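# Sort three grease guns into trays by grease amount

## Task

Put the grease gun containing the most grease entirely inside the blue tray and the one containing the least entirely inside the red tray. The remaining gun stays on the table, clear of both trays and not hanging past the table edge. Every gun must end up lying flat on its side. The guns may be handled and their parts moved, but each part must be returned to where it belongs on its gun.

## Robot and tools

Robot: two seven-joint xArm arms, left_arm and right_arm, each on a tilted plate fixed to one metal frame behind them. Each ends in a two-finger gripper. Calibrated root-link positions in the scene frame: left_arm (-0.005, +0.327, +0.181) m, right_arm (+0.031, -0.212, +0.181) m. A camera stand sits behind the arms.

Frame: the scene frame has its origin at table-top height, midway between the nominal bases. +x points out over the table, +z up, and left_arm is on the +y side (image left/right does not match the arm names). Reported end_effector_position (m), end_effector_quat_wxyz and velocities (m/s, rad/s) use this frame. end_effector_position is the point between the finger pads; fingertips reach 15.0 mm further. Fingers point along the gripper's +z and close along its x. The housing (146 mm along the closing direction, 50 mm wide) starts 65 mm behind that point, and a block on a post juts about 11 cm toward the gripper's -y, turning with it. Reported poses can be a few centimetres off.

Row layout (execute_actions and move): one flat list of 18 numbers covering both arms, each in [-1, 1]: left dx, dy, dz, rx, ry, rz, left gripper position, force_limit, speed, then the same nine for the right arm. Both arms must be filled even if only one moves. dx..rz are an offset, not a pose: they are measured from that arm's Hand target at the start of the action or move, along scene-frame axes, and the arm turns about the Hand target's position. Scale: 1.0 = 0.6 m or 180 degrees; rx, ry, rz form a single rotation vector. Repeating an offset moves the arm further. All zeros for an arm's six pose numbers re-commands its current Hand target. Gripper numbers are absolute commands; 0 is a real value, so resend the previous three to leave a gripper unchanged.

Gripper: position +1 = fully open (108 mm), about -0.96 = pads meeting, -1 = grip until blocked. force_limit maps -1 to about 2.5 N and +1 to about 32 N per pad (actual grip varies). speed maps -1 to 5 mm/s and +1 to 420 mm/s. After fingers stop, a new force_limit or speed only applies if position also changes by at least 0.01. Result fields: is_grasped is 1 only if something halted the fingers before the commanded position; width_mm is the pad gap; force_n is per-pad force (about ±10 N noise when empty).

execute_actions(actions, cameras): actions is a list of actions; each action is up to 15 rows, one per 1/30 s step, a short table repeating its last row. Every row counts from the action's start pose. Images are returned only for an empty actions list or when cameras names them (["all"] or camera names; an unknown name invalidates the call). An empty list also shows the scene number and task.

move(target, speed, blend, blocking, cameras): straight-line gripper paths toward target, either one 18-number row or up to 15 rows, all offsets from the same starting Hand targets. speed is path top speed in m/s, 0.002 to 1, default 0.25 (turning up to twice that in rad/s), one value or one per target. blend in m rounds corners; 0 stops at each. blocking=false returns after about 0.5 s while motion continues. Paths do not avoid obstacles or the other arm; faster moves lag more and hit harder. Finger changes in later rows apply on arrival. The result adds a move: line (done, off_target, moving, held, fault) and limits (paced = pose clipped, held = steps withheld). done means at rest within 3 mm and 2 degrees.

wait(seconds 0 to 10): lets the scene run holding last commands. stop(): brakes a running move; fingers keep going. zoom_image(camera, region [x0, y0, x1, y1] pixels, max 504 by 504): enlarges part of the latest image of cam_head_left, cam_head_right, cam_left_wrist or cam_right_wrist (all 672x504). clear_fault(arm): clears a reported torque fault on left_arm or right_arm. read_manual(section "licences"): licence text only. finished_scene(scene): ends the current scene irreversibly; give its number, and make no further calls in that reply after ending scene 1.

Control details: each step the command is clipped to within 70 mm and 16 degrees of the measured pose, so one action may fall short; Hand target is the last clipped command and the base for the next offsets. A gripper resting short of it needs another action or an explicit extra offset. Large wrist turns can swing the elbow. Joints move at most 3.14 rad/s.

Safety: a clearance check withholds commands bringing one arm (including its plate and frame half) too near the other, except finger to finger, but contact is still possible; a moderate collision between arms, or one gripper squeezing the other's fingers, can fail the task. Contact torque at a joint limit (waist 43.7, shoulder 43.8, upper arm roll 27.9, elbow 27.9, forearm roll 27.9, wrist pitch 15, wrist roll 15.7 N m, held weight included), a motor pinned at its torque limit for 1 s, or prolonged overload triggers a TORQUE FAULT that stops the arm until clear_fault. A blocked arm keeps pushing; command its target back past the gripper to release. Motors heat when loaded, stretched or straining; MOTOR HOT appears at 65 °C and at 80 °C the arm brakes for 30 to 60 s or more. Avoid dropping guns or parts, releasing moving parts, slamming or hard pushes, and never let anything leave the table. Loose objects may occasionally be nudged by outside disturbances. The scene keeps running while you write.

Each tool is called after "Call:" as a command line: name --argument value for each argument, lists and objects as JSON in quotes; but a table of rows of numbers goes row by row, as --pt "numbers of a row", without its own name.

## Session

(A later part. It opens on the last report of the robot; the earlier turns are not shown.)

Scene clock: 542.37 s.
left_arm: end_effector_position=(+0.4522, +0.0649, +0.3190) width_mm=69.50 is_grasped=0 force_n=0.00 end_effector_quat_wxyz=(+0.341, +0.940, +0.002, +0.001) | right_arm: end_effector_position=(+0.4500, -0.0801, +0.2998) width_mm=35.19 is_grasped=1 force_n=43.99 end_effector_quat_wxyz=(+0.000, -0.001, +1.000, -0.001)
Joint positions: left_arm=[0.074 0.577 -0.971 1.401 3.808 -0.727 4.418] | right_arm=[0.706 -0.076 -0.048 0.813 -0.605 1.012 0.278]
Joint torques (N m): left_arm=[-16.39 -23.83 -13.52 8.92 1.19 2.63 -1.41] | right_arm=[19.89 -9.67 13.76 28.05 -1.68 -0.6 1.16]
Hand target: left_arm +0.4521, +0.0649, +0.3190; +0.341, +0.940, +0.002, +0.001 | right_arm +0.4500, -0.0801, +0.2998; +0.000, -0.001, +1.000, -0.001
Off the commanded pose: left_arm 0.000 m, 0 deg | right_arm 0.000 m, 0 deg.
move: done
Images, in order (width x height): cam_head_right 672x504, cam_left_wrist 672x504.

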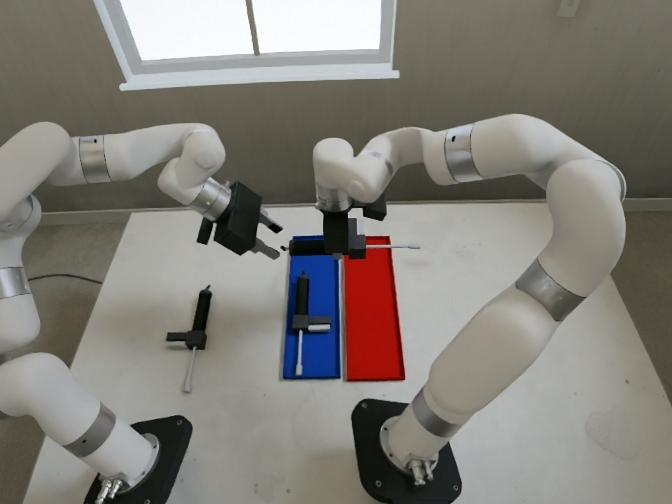

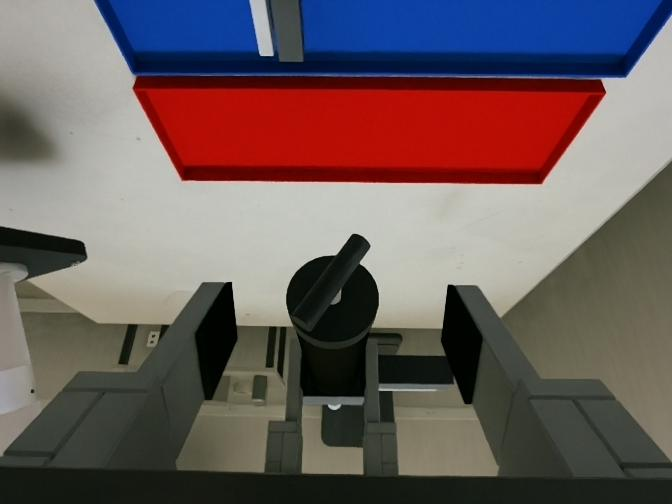

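Call:
move --pt "0 -0.035 -0.042 0 0 0 0.3 0.3 -0.2 0 0 0 0 0 0 -1 0.6 -0.4" --pt "0 -0.035 -0.042 0 0 0 -1 0.3 -0.4 0 0 0 0 0 0 -1 0.6 -0.4" --pt "0 -0.0017 -0.042 0 0 0 -1 0.3 -0.4 0 0 0 0 0 0 -1 0.6 -0.4" --speed '[0.1,0.1,0.03]' --cameras '["cam_left_wrist"]'

Call:
move --target '[0,0.0167,0,0,0,0,-1,0.3,-0.4,0,0,0,0,0,0,-1,0.6,-0.4]' --speed 0.03 --cameras '["cam_left_wrist"]'

Call:
move --target '[0,0.0167,0,0,0,0,-1,0.3,-0.4,0,0,0,0,0,0,-1,0.6,-0.4]' --speed 0.03 --cameras '["cam_left_wrist"]'

Scene clock: 550.80 s.
left_arm: end_effector_position=(+0.4521, +0.0639, +0.2938) width_mm=7.94 is_grasped=1 force_n=40.75 end_effector_quat_wxyz=(+0.341, +0.940, +0.002, +0.001) | right_arm: end_effector_position=(+0.4500, -0.0801, +0.2998) width_mm=35.35 is_grasped=1 force_n=40.66 end_effector_quat_wxyz=(+0.000, -0.002, +1.000, -0.001)
Joint positions: left_arm=[0.079 0.601 -0.942 1.373 3.837 -0.677 4.414] | right_arm=[0.706 -0.076 -0.048 0.813 -0.605 1.012 0.277]
Joint torques (N m): left_arm=[-2.36 -35.28 -18.87 8.75 -2.21 3.6 1.56] | right_arm=[8.61 -15.23 10.21 22 -1.26 -1.83 -0.32]
Hand target: left_arm +0.4521, +0.0639, +0.2938; +0.341, +0.940, +0.002, +0.001 | right_arm +0.4500, -0.0801, +0.2998; +0.000, -0.001, +1.000, -0.001
Off the commanded pose: left_arm 0.000 m, 0 deg | right_arm 0.000 m, 0 deg.
move: done
Images, in order (width x height): cam_left_wrist 672x504.

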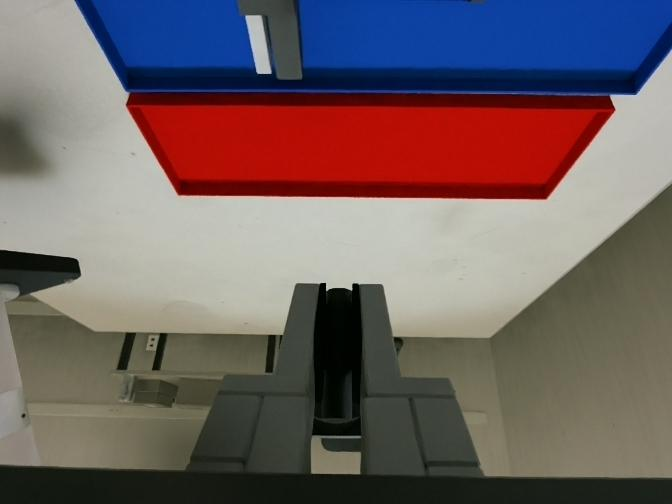

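Scene clock: 551.60 s.
left_arm: end_effector_position=(+0.4521, +0.0739, +0.2938) width_mm=7.94 is_grasped=1 force_n=40.74 end_effector_quat_wxyz=(+0.341, +0.940, +0.002, +0.001) | right_arm: end_effector_position=(+0.4500, -0.0801, +0.2998) width_mm=35.35 is_grasped=1 force_n=40.10 end_effector_quat_wxyz=(+0.000, -0.001, +1.000, -0.001)
Joint positions: left_arm=[0.12 0.583 -0.962 1.352 3.82 -0.675 4.439] | right_arm=[0.706 -0.076 -0.048 0.813 -0.605 1.012 0.278]
Joint torques (N m): left_arm=[-2.44 -35.1 -18.92 8.57 -2.26 3.4 1.54] | right_arm=[9.14 -15.25 11.04 22.13 -1.29 -1.83 0.1]
Hand target: left_arm +0.4521, +0.0739, +0.2938; +0.341, +0.940, +0.002, +0.001 | right_arm +0.4500, -0.0801, +0.2998; +0.000, -0.001, +1.000, -0.001
Off the commanded pose: left_arm 0.000 m, 0 deg | right_arm 0.000 m, 0 deg.
move: done
Images, in order (width x height): cam_left_wrist 672x504.

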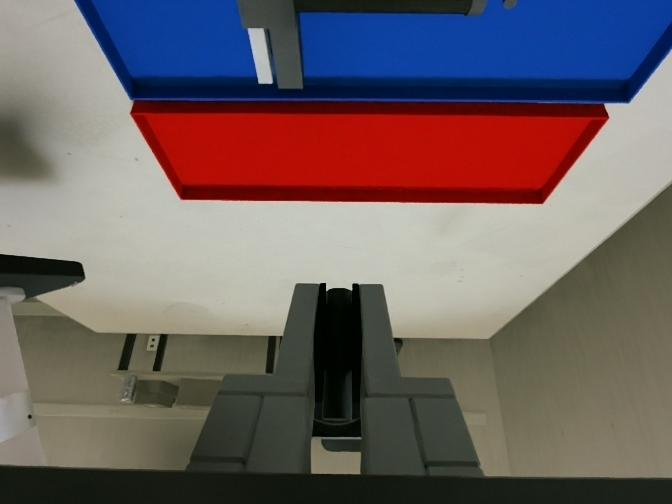

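Scene clock: 552.40 s.
left_arm: end_effector_position=(+0.4521, +0.0839, +0.2938) width_mm=7.94 is_grasped=1 force_n=40.71 end_effector_quat_wxyz=(+0.341, +0.940, +0.002, +0.001) | right_arm: end_effector_position=(+0.4500, -0.0801, +0.2998) width_mm=35.35 is_grasped=1 force_n=39.61 end_effector_quat_wxyz=(+0.000, -0.001, +1.000, -0.001)
Joint positions: left_arm=[0.162 0.567 -0.984 1.333 3.801 -0.674 4.465] | right_arm=[0.706 -0.076 -0.048 0.813 -0.605 1.012 0.278]
Joint torques (N m): left_arm=[-2.5 -33.87 -19.04 8.25 -2.58 3.21 1.48] | right_arm=[9.83 -15.26 11.82 22.02 -1.24 -1.83 0.16]
Hand target: left_arm +0.4521, +0.0839, +0.2938; +0.341, +0.940, +0.002, +0.001 | right_arm +0.4500, -0.0801, +0.2998; +0.000, -0.001, +1.000, -0.001
Off the commanded pose: left_arm 0.000 m, 0 deg | right_arm 0.000 m, 0 deg.
move: done
Images, in order (width x height): cam_left_wrist 672x504.

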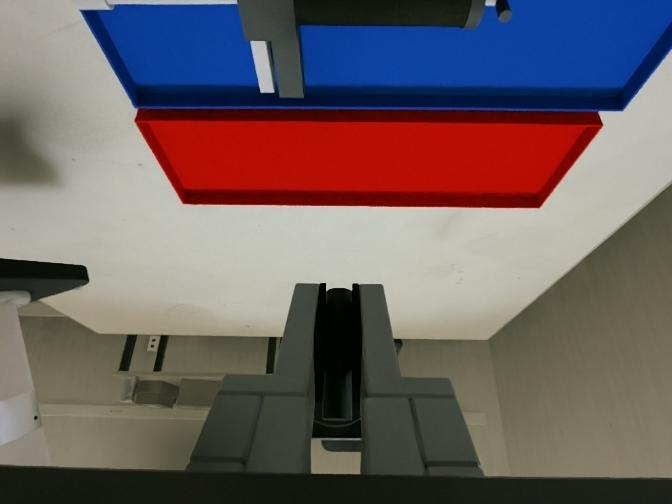

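Call:
move --target '[0,0.0167,0,0,0,0,-1,0.3,-0.4,0,0,0,0,0,0,-1,0.6,-0.4]' --speed 0.03

Call:
move --target '[0,0.0167,0,0,0,0,-1,0.3,-0.4,0,0,0,0,0,0,-1,0.6,-0.4]' --speed 0.03 --cameras '["cam_left_wrist"]'

Call:
move --target '[0,0.0167,0,0,0,0,-1,0.3,-0.4,0,0,0,0,0,0,-1,0.6,-0.4]' --speed 0.03

Call:
move --target '[0,0.0167,0,0,0,0,-1,0.3,-0.4,0,0,0,0,0,0,-1,0.6,-0.4]' --speed 0.03 --cameras '["cam_left_wrist"]'

Scene clock: 558.67 s.
left_arm: end_effector_position=(+0.4522, +0.0938, +0.2938) width_mm=7.94 is_grasped=1 force_n=40.58 end_effector_quat_wxyz=(+0.341, +0.940, +0.002, +0.001) | right_arm: end_effector_position=(+0.4500, -0.0799, +0.2999) width_mm=35.35 is_grasped=1 force_n=39.34 end_effector_quat_wxyz=(+0.000, -0.002, +1.000, +0.000)
Joint positions: left_arm=[0.206 0.551 -1.006 1.315 3.782 -0.673 4.493] | right_arm=[0.706 -0.076 -0.048 0.813 -0.605 1.011 0.278]
Joint torques (N m): left_arm=[2.95 -36.73 -12.63 8.05 -0.81 -8.37 1.61] | right_arm=[6.6 -15.4 6.23 18.57 -1.07 3.26 0.11]
Hand target: left_arm +0.4521, +0.0940, +0.2938; +0.341, +0.940, +0.002, +0.001 | right_arm +0.4500, -0.0801, +0.2998; +0.000, -0.001, +1.000, -0.001
Off the commanded pose: left_arm 0.000 m, 0 deg | right_arm 0.000 m, 0 deg.
move: done

Scene clock: 559.47 s.
left_arm: end_effector_position=(+0.4521, +0.1040, +0.2938) width_mm=7.94 is_grasped=1 force_n=40.58 end_effector_quat_wxyz=(+0.341, +0.940, +0.002, +0.001) | right_arm: end_effector_position=(+0.4500, -0.0801, +0.2998) width_mm=35.35 is_grasped=1 force_n=38.84 end_effector_quat_wxyz=(+0.000, -0.001, +1.000, -0.001)
Joint positions: left_arm=[0.251 0.536 -1.03 1.298 3.763 -0.674 4.522] | right_arm=[0.706 -0.076 -0.048 0.813 -0.605 1.012 0.278]
Joint torques (N m): left_arm=[3.61 -36.21 -12.64 7.76 -0.6 -8.62 1.51] | right_arm=[1.31 -15.46 3.48 13.72 -0.76 3.73 -0.13]
Hand target: left_arm +0.4521, +0.1040, +0.2938; +0.341, +0.940, +0.002, +0.001 | right_arm +0.4500, -0.0801, +0.2998; +0.000, -0.001, +1.000, -0.001
Off the commanded pose: left_arm 0.000 m, 0 deg | right_arm 0.000 m, 0 deg.
move: done
Images, in order (width x height): cam_left_wrist 672x504.

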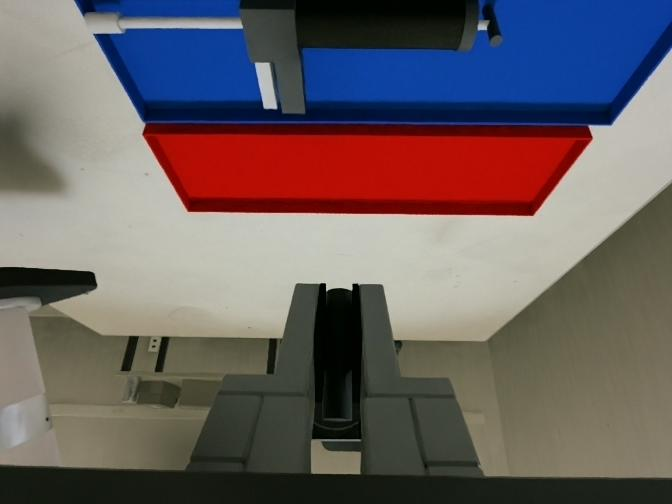

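Scene clock: 560.27 s.
left_arm: end_effector_position=(+0.4521, +0.1140, +0.2938) width_mm=7.94 is_grasped=1 force_n=40.57 end_effector_quat_wxyz=(+0.341, +0.940, +0.002, +0.001) | right_arm: end_effector_position=(+0.4500, -0.0801, +0.2998) width_mm=35.35 is_grasped=1 force_n=38.50 end_effector_quat_wxyz=(+0.000, -0.001, +1.000, -0.001)
Joint positions: left_arm=[0.297 0.522 -1.054 1.283 3.743 -0.675 4.552] | right_arm=[0.706 -0.076 -0.048 0.813 -0.605 1.012 0.278]
Joint torques (N m): left_arm=[4.17 -36 -12.36 7.5 -0.4 -9.35 1.45] | right_arm=[0.84 -15.06 3.06 12.92 -0.6 3.7 -0.09]
Hand target: left_arm +0.4521, +0.1140, +0.2938; +0.341, +0.940, +0.002, +0.001 | right_arm +0.4500, -0.0801, +0.2998; +0.000, -0.001, +1.000, -0.001
Off the commanded pose: left_arm 0.000 m, 0 deg | right_arm 0.000 m, 0 deg.
move: done

Scene clock: 561.07 s.
left_arm: end_effector_position=(+0.4521, +0.1240, +0.2938) width_mm=7.94 is_grasped=1 force_n=40.55 end_effector_quat_wxyz=(+0.341, +0.940, +0.002, +0.001) | right_arm: end_effector_position=(+0.4500, -0.0801, +0.2998) width_mm=35.35 is_grasped=1 force_n=38.19 end_effector_quat_wxyz=(+0.000, -0.001, +1.000, -0.001)
Joint positions: left_arm=[0.344 0.509 -1.08 1.268 3.724 -0.677 4.583] | right_arm=[0.706 -0.076 -0.048 0.813 -0.605 1.012 0.278]
Joint torques (N m): left_arm=[4.49 -35.36 -11.67 7.69 -0.41 -9.89 1.57] | right_arm=[0.96 -15.22 3.05 12.92 -0.2 3.58 -0.14]
Hand target: left_arm +0.4521, +0.1240, +0.2938; +0.341, +0.940, +0.002, +0.001 | right_arm +0.4500, -0.0801, +0.2998; +0.000, -0.001, +1.000, -0.001
Off the commanded pose: left_arm 0.000 m, 0 deg | right_arm 0.000 m, 0 deg.
move: done
Images, in order (width x height): cam_left_wrist 672x504.

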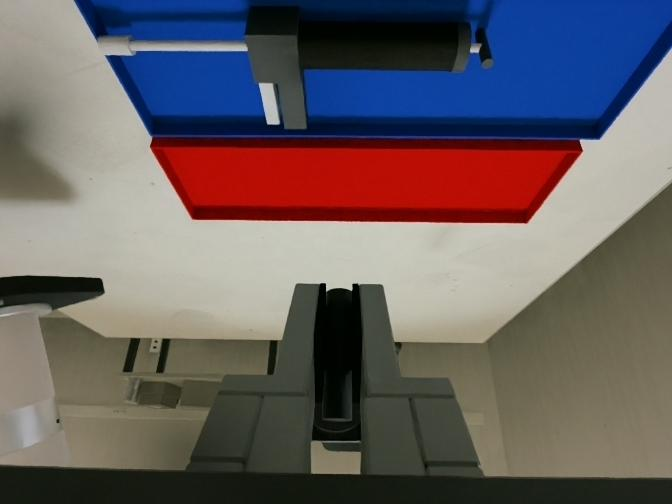

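Call:
move --pt "0 -0.1335 0 0 0 0 -1 0.3 -0.4 0 0 0 0 0 0 -1 0.6 -0.4" --pt "0 -0.1335 0 0 0 0 0.3 0.3 -0.2 0 0 0 0 0 0 -1 0.6 -0.4" --pt "0 -0.03 0.1 0 0 0 0.3 0.3 -0.2 0 0 0 0 0 0 -1 0.6 -0.4" --pt "-0.15 0.75 0.15 0.22 0 0 0.3 0.3 -0.2 0.083 -0.467 0 0 0 0.5 -1 0.6 -0.4" --speed '[0.06,0.05,0.2,0.4]' --blend '[0,0,0.02,0]' --cameras '["cam_head_right","cam_right_wrist"]'

Call:
zoom_image --camera "cam_head_right" --region '[350, 200, 520, 300]'

Scene clock: 577.47 s.
left_arm: end_effector_position=(+0.3621, +0.5740, +0.3838) width_mm=69.49 is_grasped=0 force_n=0.00 end_effector_quat_wxyz=(+0.002, +1.000, +0.001, +0.001) | right_arm: end_effector_position=(+0.4998, -0.3603, +0.2998) width_mm=35.33 is_grasped=1 force_n=33.39 end_effector_quat_wxyz=(+0.000, +0.708, -0.706, +0.000)
Joint positions: left_arm=[0.866 -0.455 -0.441 1.149 3.206 -1.133 5.878] | right_arm=[0.62 -0.545 -0.514 0.765 -0.792 1.134 -1.864]
Joint torques (N m): left_arm=[2.68 -15.46 2.58 12.82 2.51 0.27 1.52] | right_arm=[13 -6.89 11.56 25.84 1.4 -0.86 -1.66]
Hand target: left_arm +0.3621, +0.5740, +0.3838; +0.002, +1.000, +0.001, +0.001 | right_arm +0.4998, -0.3603, +0.2998; +0.000, +0.708, -0.706, +0.000
Off the commanded pose: left_arm 0.000 m, 0 deg | right_arm 0.000 m, 0 deg.
move: done
Images, in order (width x height): cam_head_right 672x504, cam_right_wrist 672x504.

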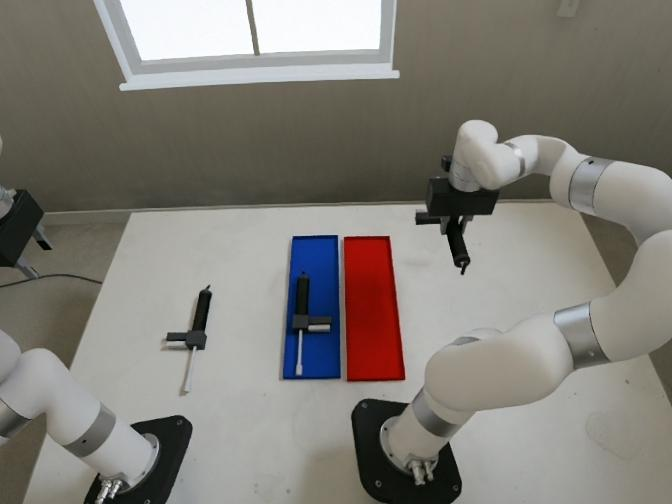

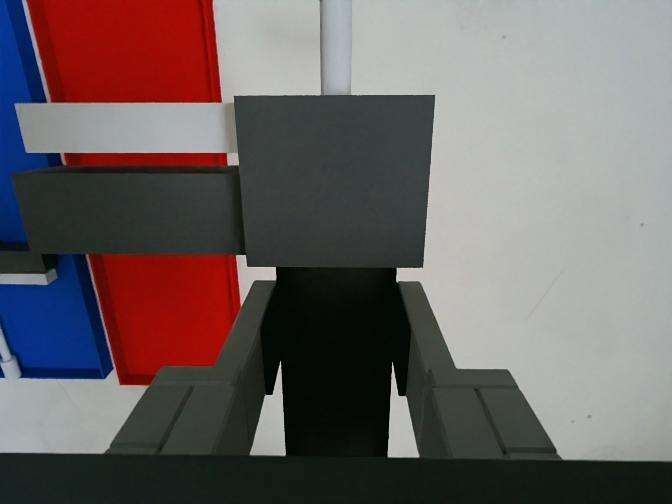

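Scaled by 2.965 from the camera's 672x504 image, which has a finer 960x720 frame.

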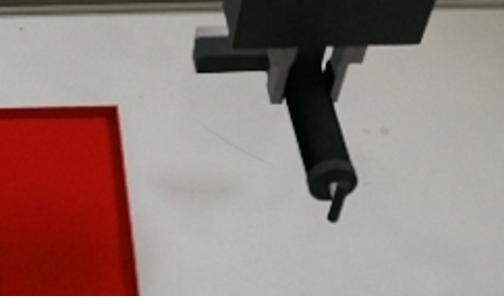

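Call:
move --pt "0 0 0 0 0 0 0.3 0.3 -0.2 0 0 -0.4627 0 0 0 -1 0.6 -0.4" --pt "0 0 0 0 0 0 0.3 0.3 -0.2 0 0 -0.4627 0 0 0 0.3 0.6 -0.4" --pt "0 0 0 0 0 0 0.3 0.3 -0.2 0 0 0 0 0 0 0.3 0.6 -0.4" --pt "0 0 0 0 0 0 0.3 0.3 -0.2 -0.083 0.6 0 0 0 -0.97 0.3 0.6 -0.4" --speed '[0.12,0.05,0.3,0.7]' --blend '[0,0,0.04,0]'

Call:
move --pt "0 0 0 0 0 0 0.3 0.3 -0.2 -0.0667 0.533 -0.2 0 0 -0.03 0.3 0.6 -0.4" --pt "0 0 0 0 0 0 0.3 0.3 -0.2 -0.0667 0.533 -0.4627 0 0 -0.03 0.3 0.6 -0.4" --pt "0 0 0 0 0 0 0.3 0.3 -0.2 -0.0667 0.533 -0.4627 0 0 -0.03 -1 0.6 -0.4" --pt "0 0 0 0 0 0 0.3 0.3 -0.2 -0.0667 0.533 -0.1 0 0 -0.03 -1 0.6 -0.4" --pt "0 0 0 0 0 0 0.3 0.3 -0.2 0 -0.312 -0.1 0 0 -0.03 -1 0.6 -0.4" --speed '[0.4,0.12,0.1,0.3,0.4]' --blend '[0.02,0,0,0.02,0]' --cameras '["cam_head_right","cam_right_wrist"]'

Scene clock: 593.00 s.
left_arm: end_effector_position=(+0.3621, +0.5740, +0.3838) width_mm=69.49 is_grasped=0 force_n=0.00 end_effector_quat_wxyz=(+0.002, +1.000, +0.001, +0.001) | right_arm: end_effector_position=(+0.4500, -0.0003, +0.2998) width_mm=69.50 is_grasped=0 force_n=0.00 end_effector_quat_wxyz=(+0.000, +0.672, +0.741, +0.000)
Joint positions: left_arm=[0.866 -0.455 -0.441 1.149 3.206 -1.132 5.878] | right_arm=[0.704 0.146 0.07 0.993 -0.595 1.029 1.87]
Joint torques (N m): left_arm=[2.66 -15.96 1.41 12.82 0.89 0.23 0.41] | right_arm=[21.1 -11.29 13.3 25.55 -1.67 -0.32 1.22]
Hand target: left_arm +0.3621, +0.5740, +0.3838; +0.002, +1.000, +0.001, +0.001 | right_arm +0.4500, -0.0003, +0.2998; +0.000, +0.672, +0.741, +0.000
Off the commanded pose: left_arm 0.000 m, 0 deg | right_arm 0.000 m, 0 deg.
move: done

Scene clock: 599.00 s.
left_arm: end_effector_position=(+0.3621, +0.5740, +0.3838) width_mm=69.49 is_grasped=0 force_n=0.00 end_effector_quat_wxyz=(+0.002, +1.000, +0.001, +0.001) | right_arm: end_effector_position=(+0.4500, -0.1874, +0.2398) width_mm=35.26 is_grasped=1 force_n=41.57 end_effector_quat_wxyz=(+0.000, +0.706, +0.708, +0.000)
Joint positions: left_arm=[0.866 -0.455 -0.441 1.149 3.206 -1.132 5.878] | right_arm=[0.476 -0.246 -0.129 0.585 -0.723 0.837 1.677]
Joint torques (N m): left_arm=[2.4 -16.52 0.72 12.92 -0.29 0 0.01] | right_arm=[1.81 -14.57 6.88 16.32 1.6 -0.71 -1.62]
Hand target: left_arm +0.3621, +0.5740, +0.3838; +0.002, +1.000, +0.001, +0.001 | right_arm +0.4500, -0.1875, +0.2398; +0.000, +0.706, +0.708, +0.000
Off the commanded pose: left_arm 0.000 m, 0 deg | right_arm 0.000 m, 0 deg.
move: done
Images, in order (width x height): cam_head_right 672x504, cam_right_wrist 672x504.

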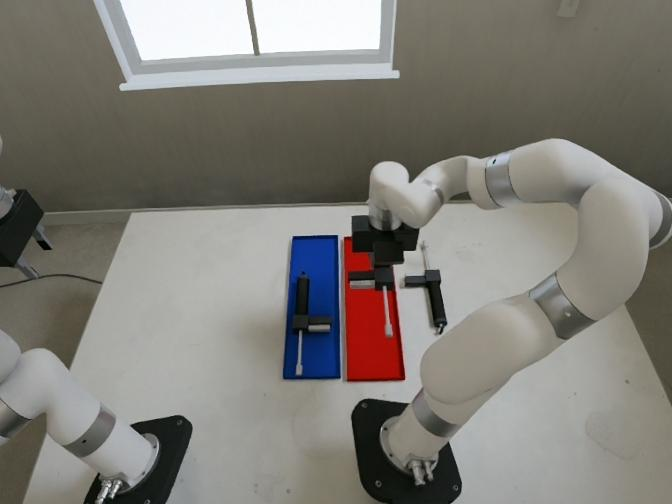

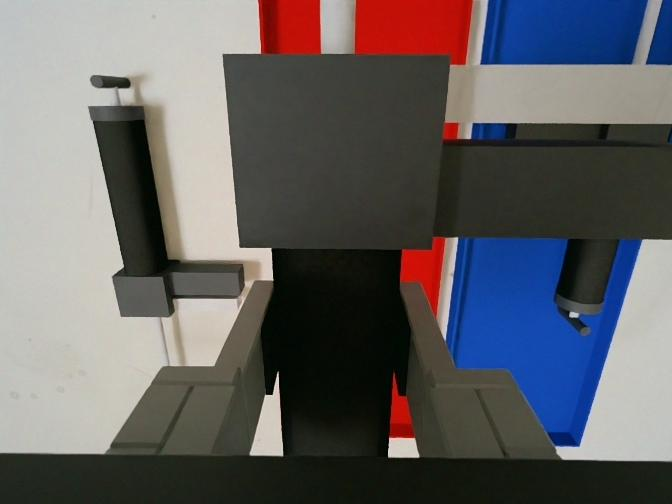

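Call:
move --pt "0 0 0 0 0 0 0.3 0.3 -0.2 0.08 0 0 0 0 0 -1 0.6 -0.4" --pt "0 0 0 0 0 0 0.3 0.3 -0.2 0.08 0 -0.355 0 0 0 -1 0.6 -0.4" --pt "0 0 0 0 0 0 0.3 0.3 -0.2 0.08 0 -0.355 0 0 0 0.04 0.6 -0.4" --pt "0 0 0 0 0 0 0.3 0.3 -0.2 0.08 0 0.1 0 0 0 0.04 0.6 -0.4" --speed '[0.2,0.12,0.05,0.3]' --cameras '["cam_head_right","cam_right_wrist"]'

Scene clock: 608.93 s.
left_arm: end_effector_position=(+0.3621, +0.5740, +0.3838) width_mm=69.49 is_grasped=0 force_n=0.00 end_effector_quat_wxyz=(+0.002, +1.000, +0.001, +0.001) | right_arm: end_effector_position=(+0.4980, -0.1875, +0.2998) width_mm=55.19 is_grasped=0 force_n=0.00 end_effector_quat_wxyz=(+0.000, +0.706, +0.708, +0.000)
Joint positions: left_arm=[0.866 -0.455 -0.441 1.149 3.206 -1.132 5.878] | right_arm=[0.523 -0.227 -0.113 0.799 -0.617 1.018 1.572]
Joint torques (N m): left_arm=[2.34 -16.84 -0.81 12.79 -1.75 0.22 -0.92] | right_arm=[16.69 -14.2 12.81 25.09 1.45 -0.39 -1.68]
Hand target: left_arm +0.3621, +0.5740, +0.3838; +0.002, +1.000, +0.001, +0.001 | right_arm +0.4980, -0.1875, +0.2998; +0.000, +0.706, +0.708, +0.000
Off the commanded pose: left_arm 0.000 m, 0 deg | right_arm 0.000 m, 0 deg.
move: done
Images, in order (width x height): cam_head_right 672x504, cam_right_wrist 672x504.

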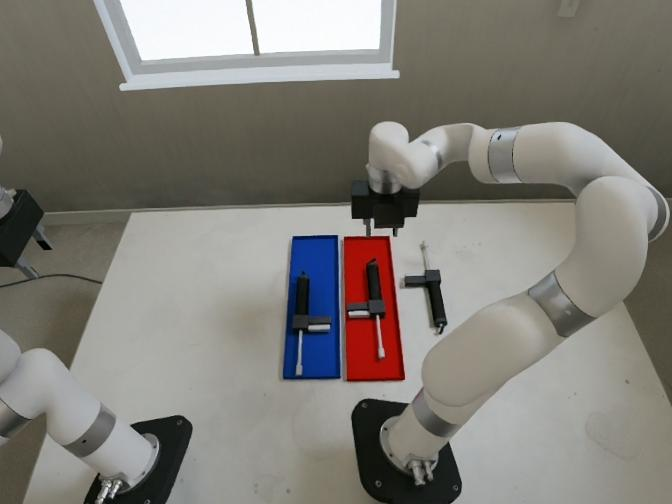

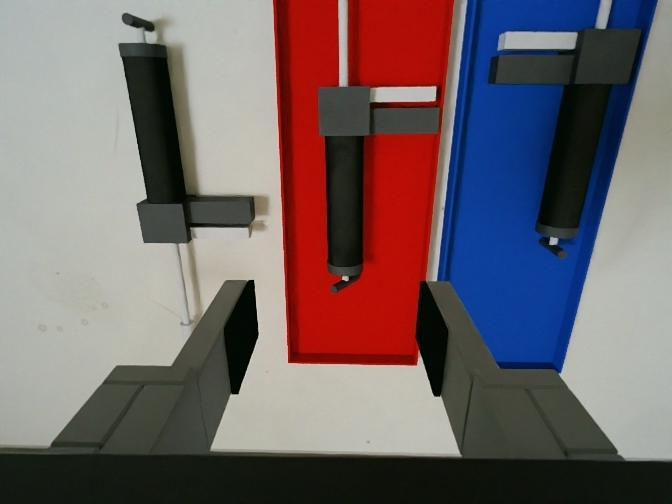

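Call:
zoom_image --camera "cam_head_right" --region '[270, 225, 470, 390]'

Scaled by 2.520 from the camera's 672x504 image, which has a finer 960x720 frame.

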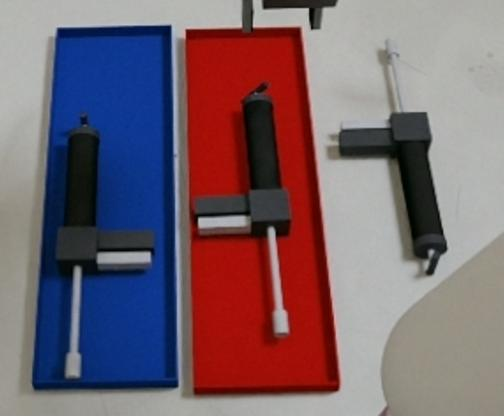

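Call:
finished_scene --scene 1

The scene is finished: the task was done.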